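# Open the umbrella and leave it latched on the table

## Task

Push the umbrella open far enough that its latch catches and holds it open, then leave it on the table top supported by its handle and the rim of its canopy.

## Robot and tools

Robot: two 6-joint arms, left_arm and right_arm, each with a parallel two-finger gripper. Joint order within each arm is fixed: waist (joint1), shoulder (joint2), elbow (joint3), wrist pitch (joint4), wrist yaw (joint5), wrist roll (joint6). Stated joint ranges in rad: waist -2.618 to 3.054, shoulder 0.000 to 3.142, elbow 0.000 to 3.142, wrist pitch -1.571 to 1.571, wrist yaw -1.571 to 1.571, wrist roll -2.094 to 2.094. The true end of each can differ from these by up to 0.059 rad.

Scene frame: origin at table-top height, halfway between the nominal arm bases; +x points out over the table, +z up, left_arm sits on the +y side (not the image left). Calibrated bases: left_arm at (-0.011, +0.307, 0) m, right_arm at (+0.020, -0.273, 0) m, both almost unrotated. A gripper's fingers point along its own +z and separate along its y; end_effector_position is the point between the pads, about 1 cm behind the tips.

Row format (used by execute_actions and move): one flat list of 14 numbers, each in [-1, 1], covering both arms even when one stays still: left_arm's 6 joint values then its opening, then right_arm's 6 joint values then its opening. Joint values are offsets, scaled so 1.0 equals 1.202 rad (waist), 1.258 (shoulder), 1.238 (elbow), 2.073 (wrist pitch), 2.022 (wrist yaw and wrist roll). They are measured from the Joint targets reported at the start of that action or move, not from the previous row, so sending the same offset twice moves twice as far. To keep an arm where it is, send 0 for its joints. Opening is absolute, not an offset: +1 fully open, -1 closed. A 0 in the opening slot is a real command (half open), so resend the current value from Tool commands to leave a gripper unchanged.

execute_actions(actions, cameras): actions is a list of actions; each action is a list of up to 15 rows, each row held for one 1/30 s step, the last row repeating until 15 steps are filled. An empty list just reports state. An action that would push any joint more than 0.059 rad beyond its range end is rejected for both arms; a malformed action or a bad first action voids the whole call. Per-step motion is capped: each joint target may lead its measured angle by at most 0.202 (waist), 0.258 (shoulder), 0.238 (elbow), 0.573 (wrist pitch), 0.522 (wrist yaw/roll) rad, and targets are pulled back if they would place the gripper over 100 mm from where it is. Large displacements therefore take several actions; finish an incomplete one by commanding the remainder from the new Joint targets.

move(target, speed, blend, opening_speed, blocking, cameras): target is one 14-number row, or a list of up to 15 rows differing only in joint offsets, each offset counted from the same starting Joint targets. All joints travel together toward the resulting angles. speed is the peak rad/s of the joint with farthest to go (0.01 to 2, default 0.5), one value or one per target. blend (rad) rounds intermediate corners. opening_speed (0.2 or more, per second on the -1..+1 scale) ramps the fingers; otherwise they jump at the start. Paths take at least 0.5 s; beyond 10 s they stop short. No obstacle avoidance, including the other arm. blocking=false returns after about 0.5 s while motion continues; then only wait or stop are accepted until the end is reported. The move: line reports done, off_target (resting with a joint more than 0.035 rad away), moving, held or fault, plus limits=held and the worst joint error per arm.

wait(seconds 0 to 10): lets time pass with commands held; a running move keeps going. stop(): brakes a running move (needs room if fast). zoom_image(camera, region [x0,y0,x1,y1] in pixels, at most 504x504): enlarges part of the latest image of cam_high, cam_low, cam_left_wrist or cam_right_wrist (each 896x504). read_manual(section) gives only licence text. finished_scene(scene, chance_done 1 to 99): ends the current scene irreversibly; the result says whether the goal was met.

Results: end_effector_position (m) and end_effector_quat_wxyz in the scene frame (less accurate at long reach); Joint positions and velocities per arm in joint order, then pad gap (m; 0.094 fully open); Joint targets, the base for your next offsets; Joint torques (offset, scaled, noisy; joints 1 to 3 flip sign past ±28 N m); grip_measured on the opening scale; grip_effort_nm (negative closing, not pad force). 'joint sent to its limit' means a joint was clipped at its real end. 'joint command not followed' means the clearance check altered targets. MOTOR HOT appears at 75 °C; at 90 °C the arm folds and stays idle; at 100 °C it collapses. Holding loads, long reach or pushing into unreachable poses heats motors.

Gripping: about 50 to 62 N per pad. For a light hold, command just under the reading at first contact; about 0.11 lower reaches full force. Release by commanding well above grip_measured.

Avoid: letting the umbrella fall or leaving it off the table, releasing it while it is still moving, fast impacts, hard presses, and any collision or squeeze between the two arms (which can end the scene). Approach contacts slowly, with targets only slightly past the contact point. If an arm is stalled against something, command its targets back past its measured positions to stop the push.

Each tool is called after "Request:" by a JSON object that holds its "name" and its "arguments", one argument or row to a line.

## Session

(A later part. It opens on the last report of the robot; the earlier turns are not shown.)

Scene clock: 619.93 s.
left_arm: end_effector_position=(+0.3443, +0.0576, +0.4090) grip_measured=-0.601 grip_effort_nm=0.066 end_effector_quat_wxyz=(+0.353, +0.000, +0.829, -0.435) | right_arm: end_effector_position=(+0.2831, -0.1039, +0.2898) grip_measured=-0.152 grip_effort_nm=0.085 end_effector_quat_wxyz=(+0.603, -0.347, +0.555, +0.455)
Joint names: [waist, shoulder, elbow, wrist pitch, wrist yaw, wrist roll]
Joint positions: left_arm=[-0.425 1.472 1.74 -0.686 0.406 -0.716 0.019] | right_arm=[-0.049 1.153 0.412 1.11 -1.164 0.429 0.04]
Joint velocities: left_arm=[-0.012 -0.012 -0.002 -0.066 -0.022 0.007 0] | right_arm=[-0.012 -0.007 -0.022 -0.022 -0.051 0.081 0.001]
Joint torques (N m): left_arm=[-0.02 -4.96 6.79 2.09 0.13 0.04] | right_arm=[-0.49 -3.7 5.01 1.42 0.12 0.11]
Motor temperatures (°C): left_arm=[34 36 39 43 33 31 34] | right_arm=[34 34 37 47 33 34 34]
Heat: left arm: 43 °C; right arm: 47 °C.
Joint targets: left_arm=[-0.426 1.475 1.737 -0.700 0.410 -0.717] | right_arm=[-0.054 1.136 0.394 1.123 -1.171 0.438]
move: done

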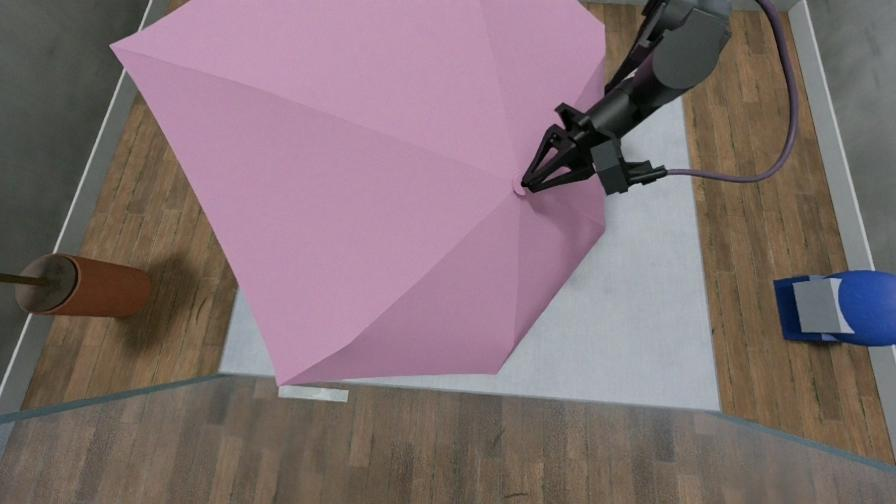

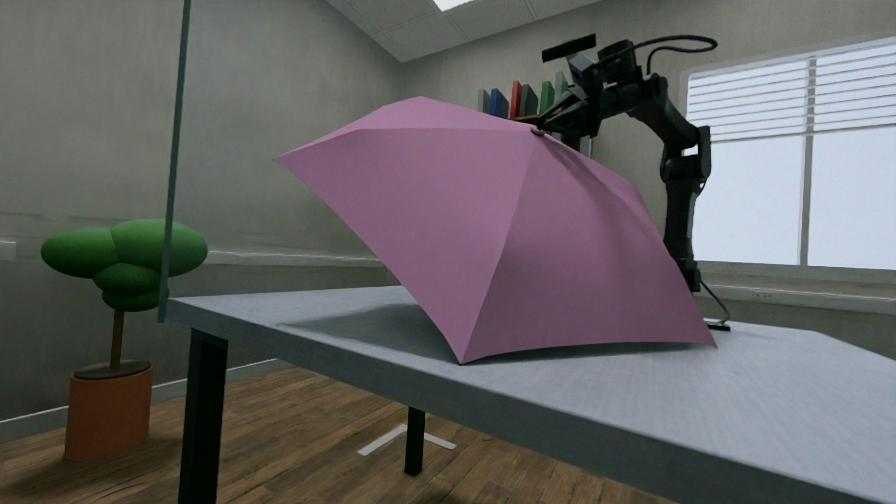

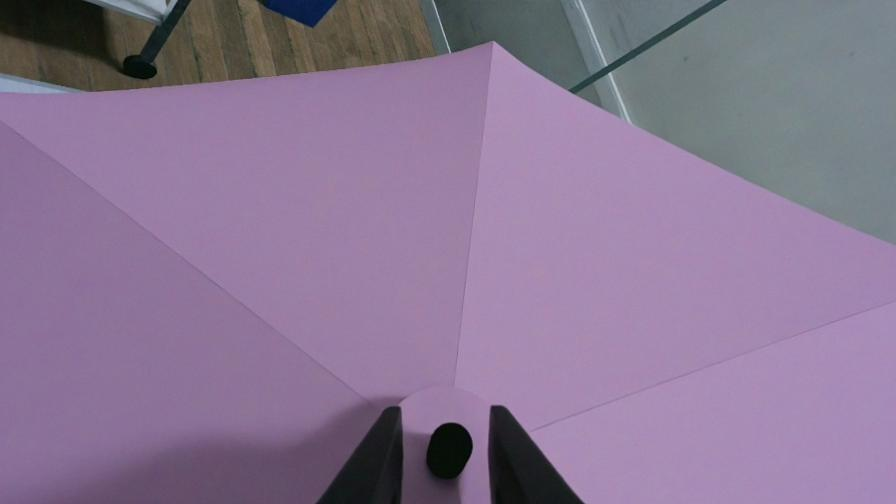

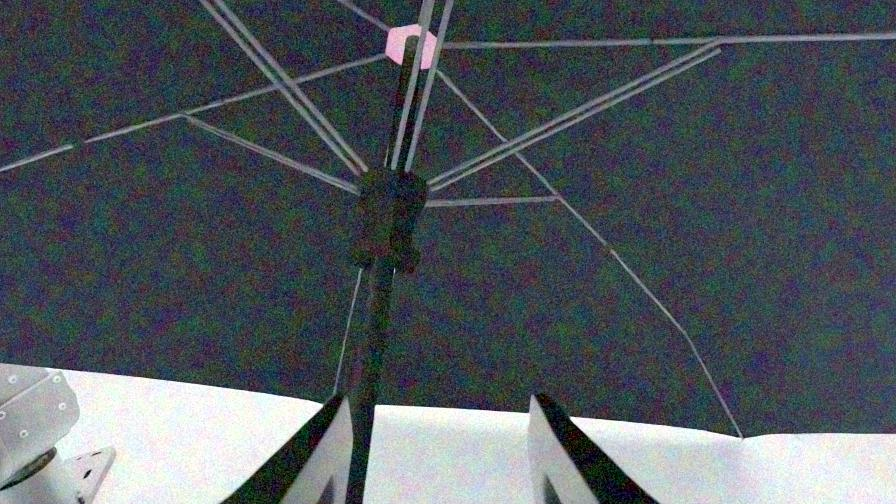

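Request:
{"name": "move", "arguments": {
  "target": [0.0865, -0.0914, 0.0162, -0.0757, 0.047, 0.0247, -0.5, 0, 0, 0, 0, 0, 0, -0.15],
  "speed": 0.15,
  "opening_speed": 0.25
}}

Request:
{"name": "zoom_image", "arguments": {
  "camera": "cam_low",
  "region": [420, 320, 540, 390]
}}

Request:
{"name": "zoom_image", "arguments": {
  "camera": "cam_low",
  "region": [640, 300, 760, 370]
}}

Scene clock: 632.53 s.
left_arm: end_effector_position=(+0.3144, +0.0968, +0.4163) grip_measured=-0.502 grip_effort_nm=0.071 end_effector_quat_wxyz=(+0.334, -0.008, +0.838, -0.431) | right_arm: end_effector_position=(+0.2831, -0.1039, +0.2898) grip_measured=-0.152 grip_effort_nm=0.076 end_effector_quat_wxyz=(+0.603, -0.347, +0.555, +0.455)
Joint names: [waist, shoulder, elbow, wrist pitch, wrist yaw, wrist roll]
Joint positions: left_arm=[-0.328 1.376 1.74 -0.843 0.496 -0.679 0.023] | right_arm=[-0.049 1.153 0.412 1.11 -1.164 0.429 0.04]
Joint velocities: left_arm=[0.002 0.007 0.007 -0.037 -0.022 -0.022 0] | right_arm=[0.007 0.007 0.007 -0.007 0.007 0.022 0]
Joint torques (N m): left_arm=[0.62 -5.27 8.02 2.01 0.2 0.17] | right_arm=[-0.47 -3.67 5.05 1.41 0.13 0.11]
Motor temperatures (°C): left_arm=[34 36 40 43 33 31 33] | right_arm=[34 34 36 46 33 34 34]
Heat: left arm: 43 °C; right arm: 46 °C.
Joint targets: left_arm=[-0.322 1.360 1.757 -0.857 0.505 -0.667] | right_arm=[-0.054 1.136 0.394 1.123 -1.171 0.438]
move: done

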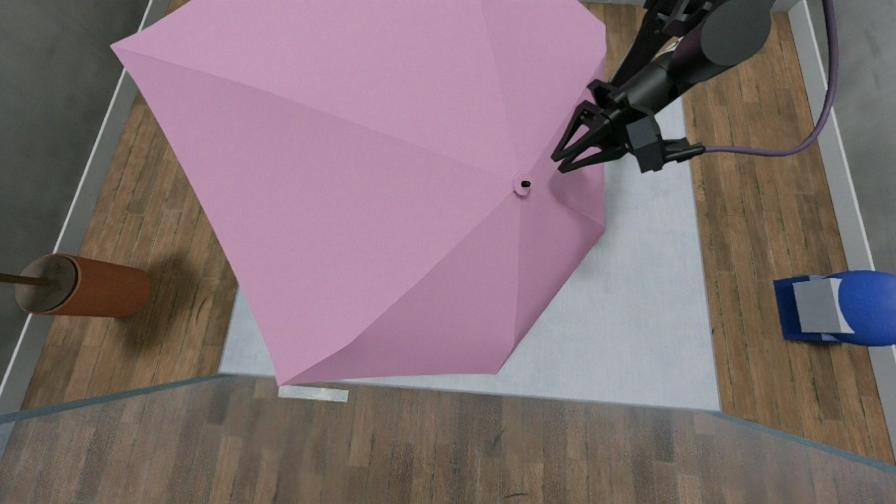

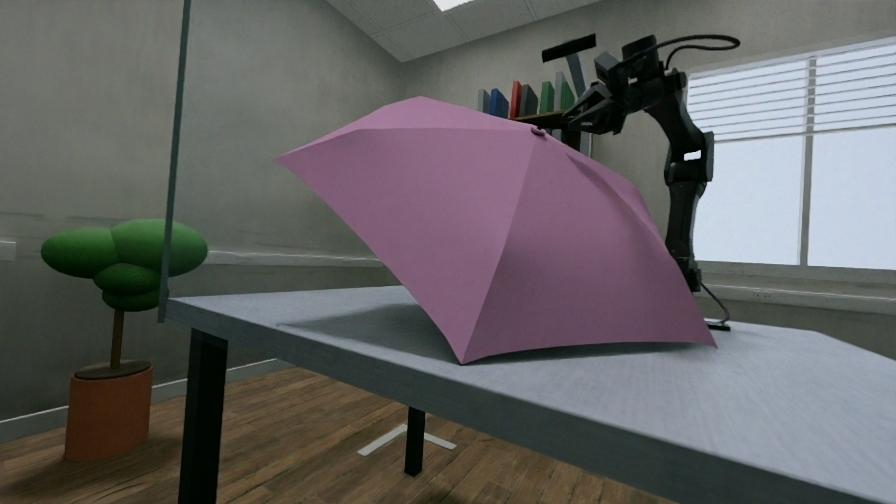

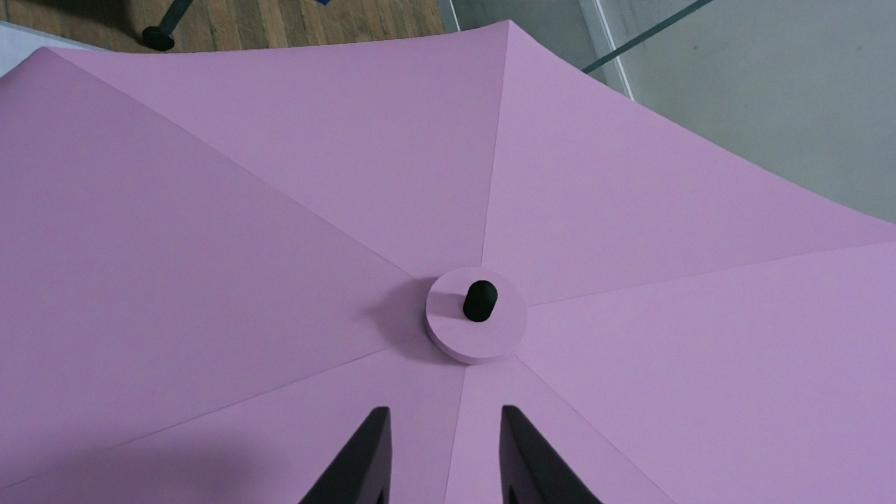

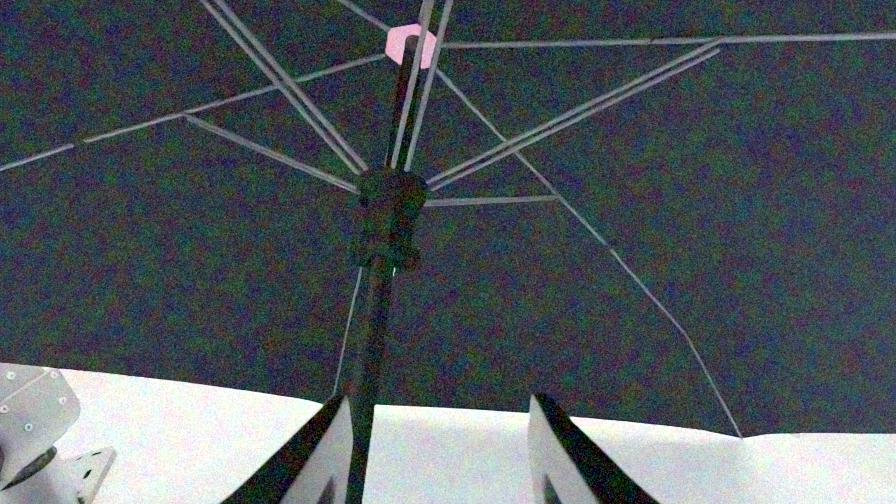

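Scaled by 4.200 from the camera's 896x504 image, which has a finer 1280x720 frame.

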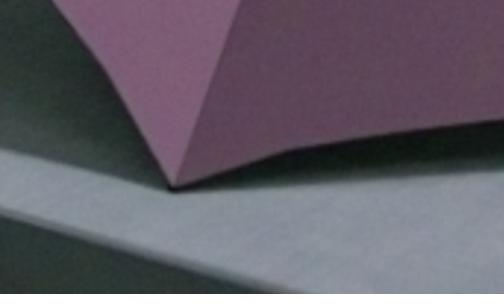

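Scaled by 4.200 from the camera's 896x504 image, which has a finer 1280x720 frame.

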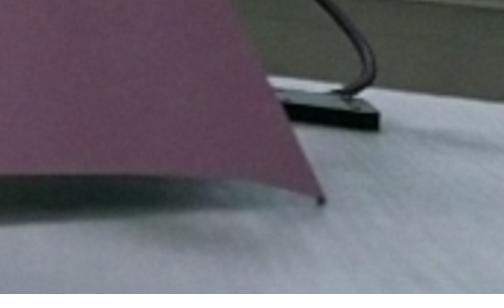

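Request:
{"name": "wait", "arguments": {
  "seconds": 1.5
}}

Request:
{"name": "zoom_image", "arguments": {
  "camera": "cam_right_wrist",
  "region": [270, 0, 550, 300]
}}

Scene clock: 639.23 s.
left_arm: end_effector_position=(+0.3142, +0.0968, +0.4161) grip_measured=-0.502 grip_effort_nm=0.076 end_effector_quat_wxyz=(+0.334, -0.008, +0.838, -0.431) | right_arm: end_effector_position=(+0.2831, -0.1039, +0.2898) grip_measured=-0.152 grip_effort_nm=0.081 end_effector_quat_wxyz=(+0.603, -0.347, +0.555, +0.455)
Joint names: [waist, shoulder, elbow, wrist pitch, wrist yaw, wrist roll]
Joint positions: left_arm=[-0.328 1.376 1.74 -0.844 0.497 -0.679 0.023] | right_arm=[-0.049 1.153 0.412 1.11 -1.164 0.429 0.04]
Joint velocities: left_arm=[-0.007 -0.007 0.007 -0.066 0.037 -0.007 0.001] | right_arm=[0.002 0.002 -0.012 -0.007 -0.022 -0.037 0]
Joint torques (N m): left_arm=[0.62 -5.24 8.01 2.02 0.2 0.16] | right_arm=[-0.51 -3.67 5.04 1.43 0.14 0.1]
Motor temperatures (°C): left_arm=[34 36 40 44 33 31 33] | right_arm=[34 34 36 46 33 34 34]
Heat: left arm: 44 °C; right arm: 46 °C.
Joint targets: left_arm=[-0.322 1.360 1.757 -0.857 0.505 -0.667] | right_arm=[-0.054 1.136 0.394 1.123 -1.171 0.438]
Tool commands: left_gripper/opening=-0.5 right_gripper/opening=-0.15
wait: 1.50 s; at rest from the start

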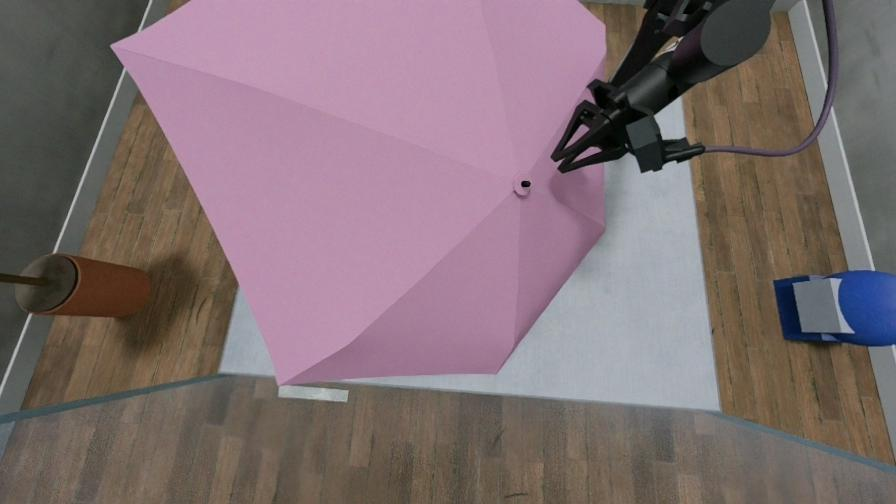

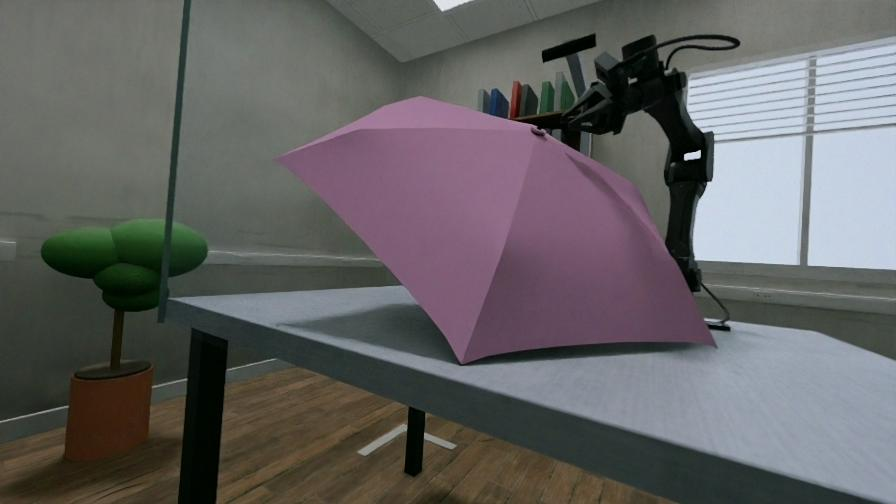

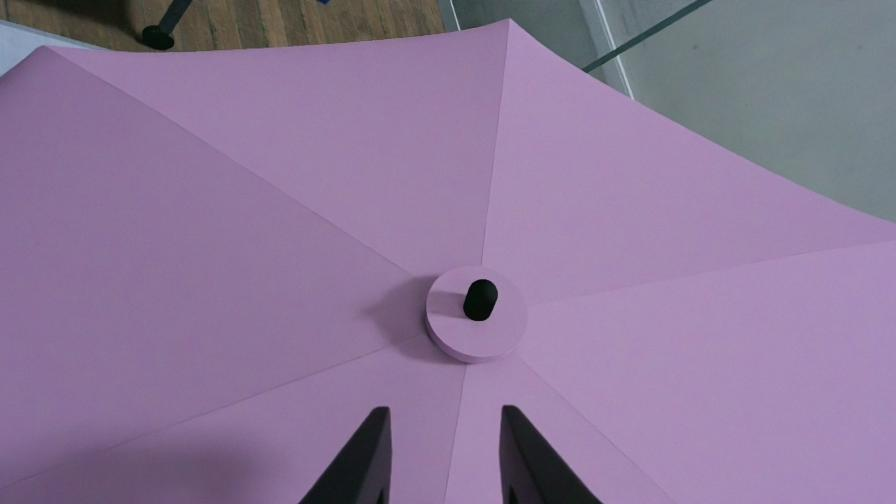

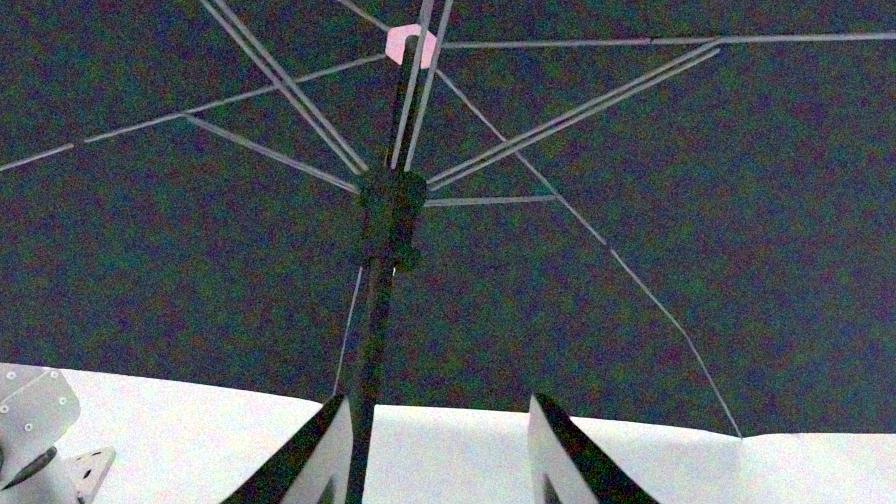

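Scaled by 1.680 from the camera's 896x504 image, which has a finer 1280x720 frame.

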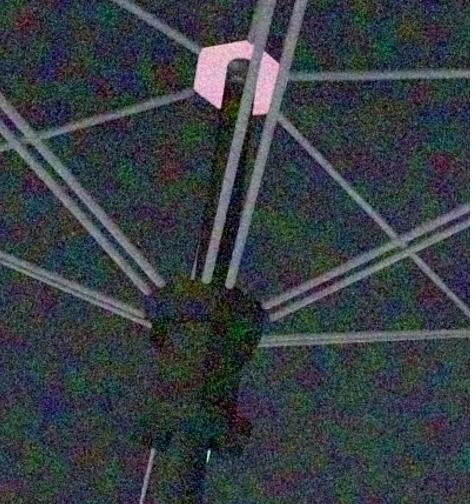

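Request:
{"name": "finished_scene", "arguments": {
  "scene": 2,
  "chance_done": 92
}}

The scene is finished: the task was done.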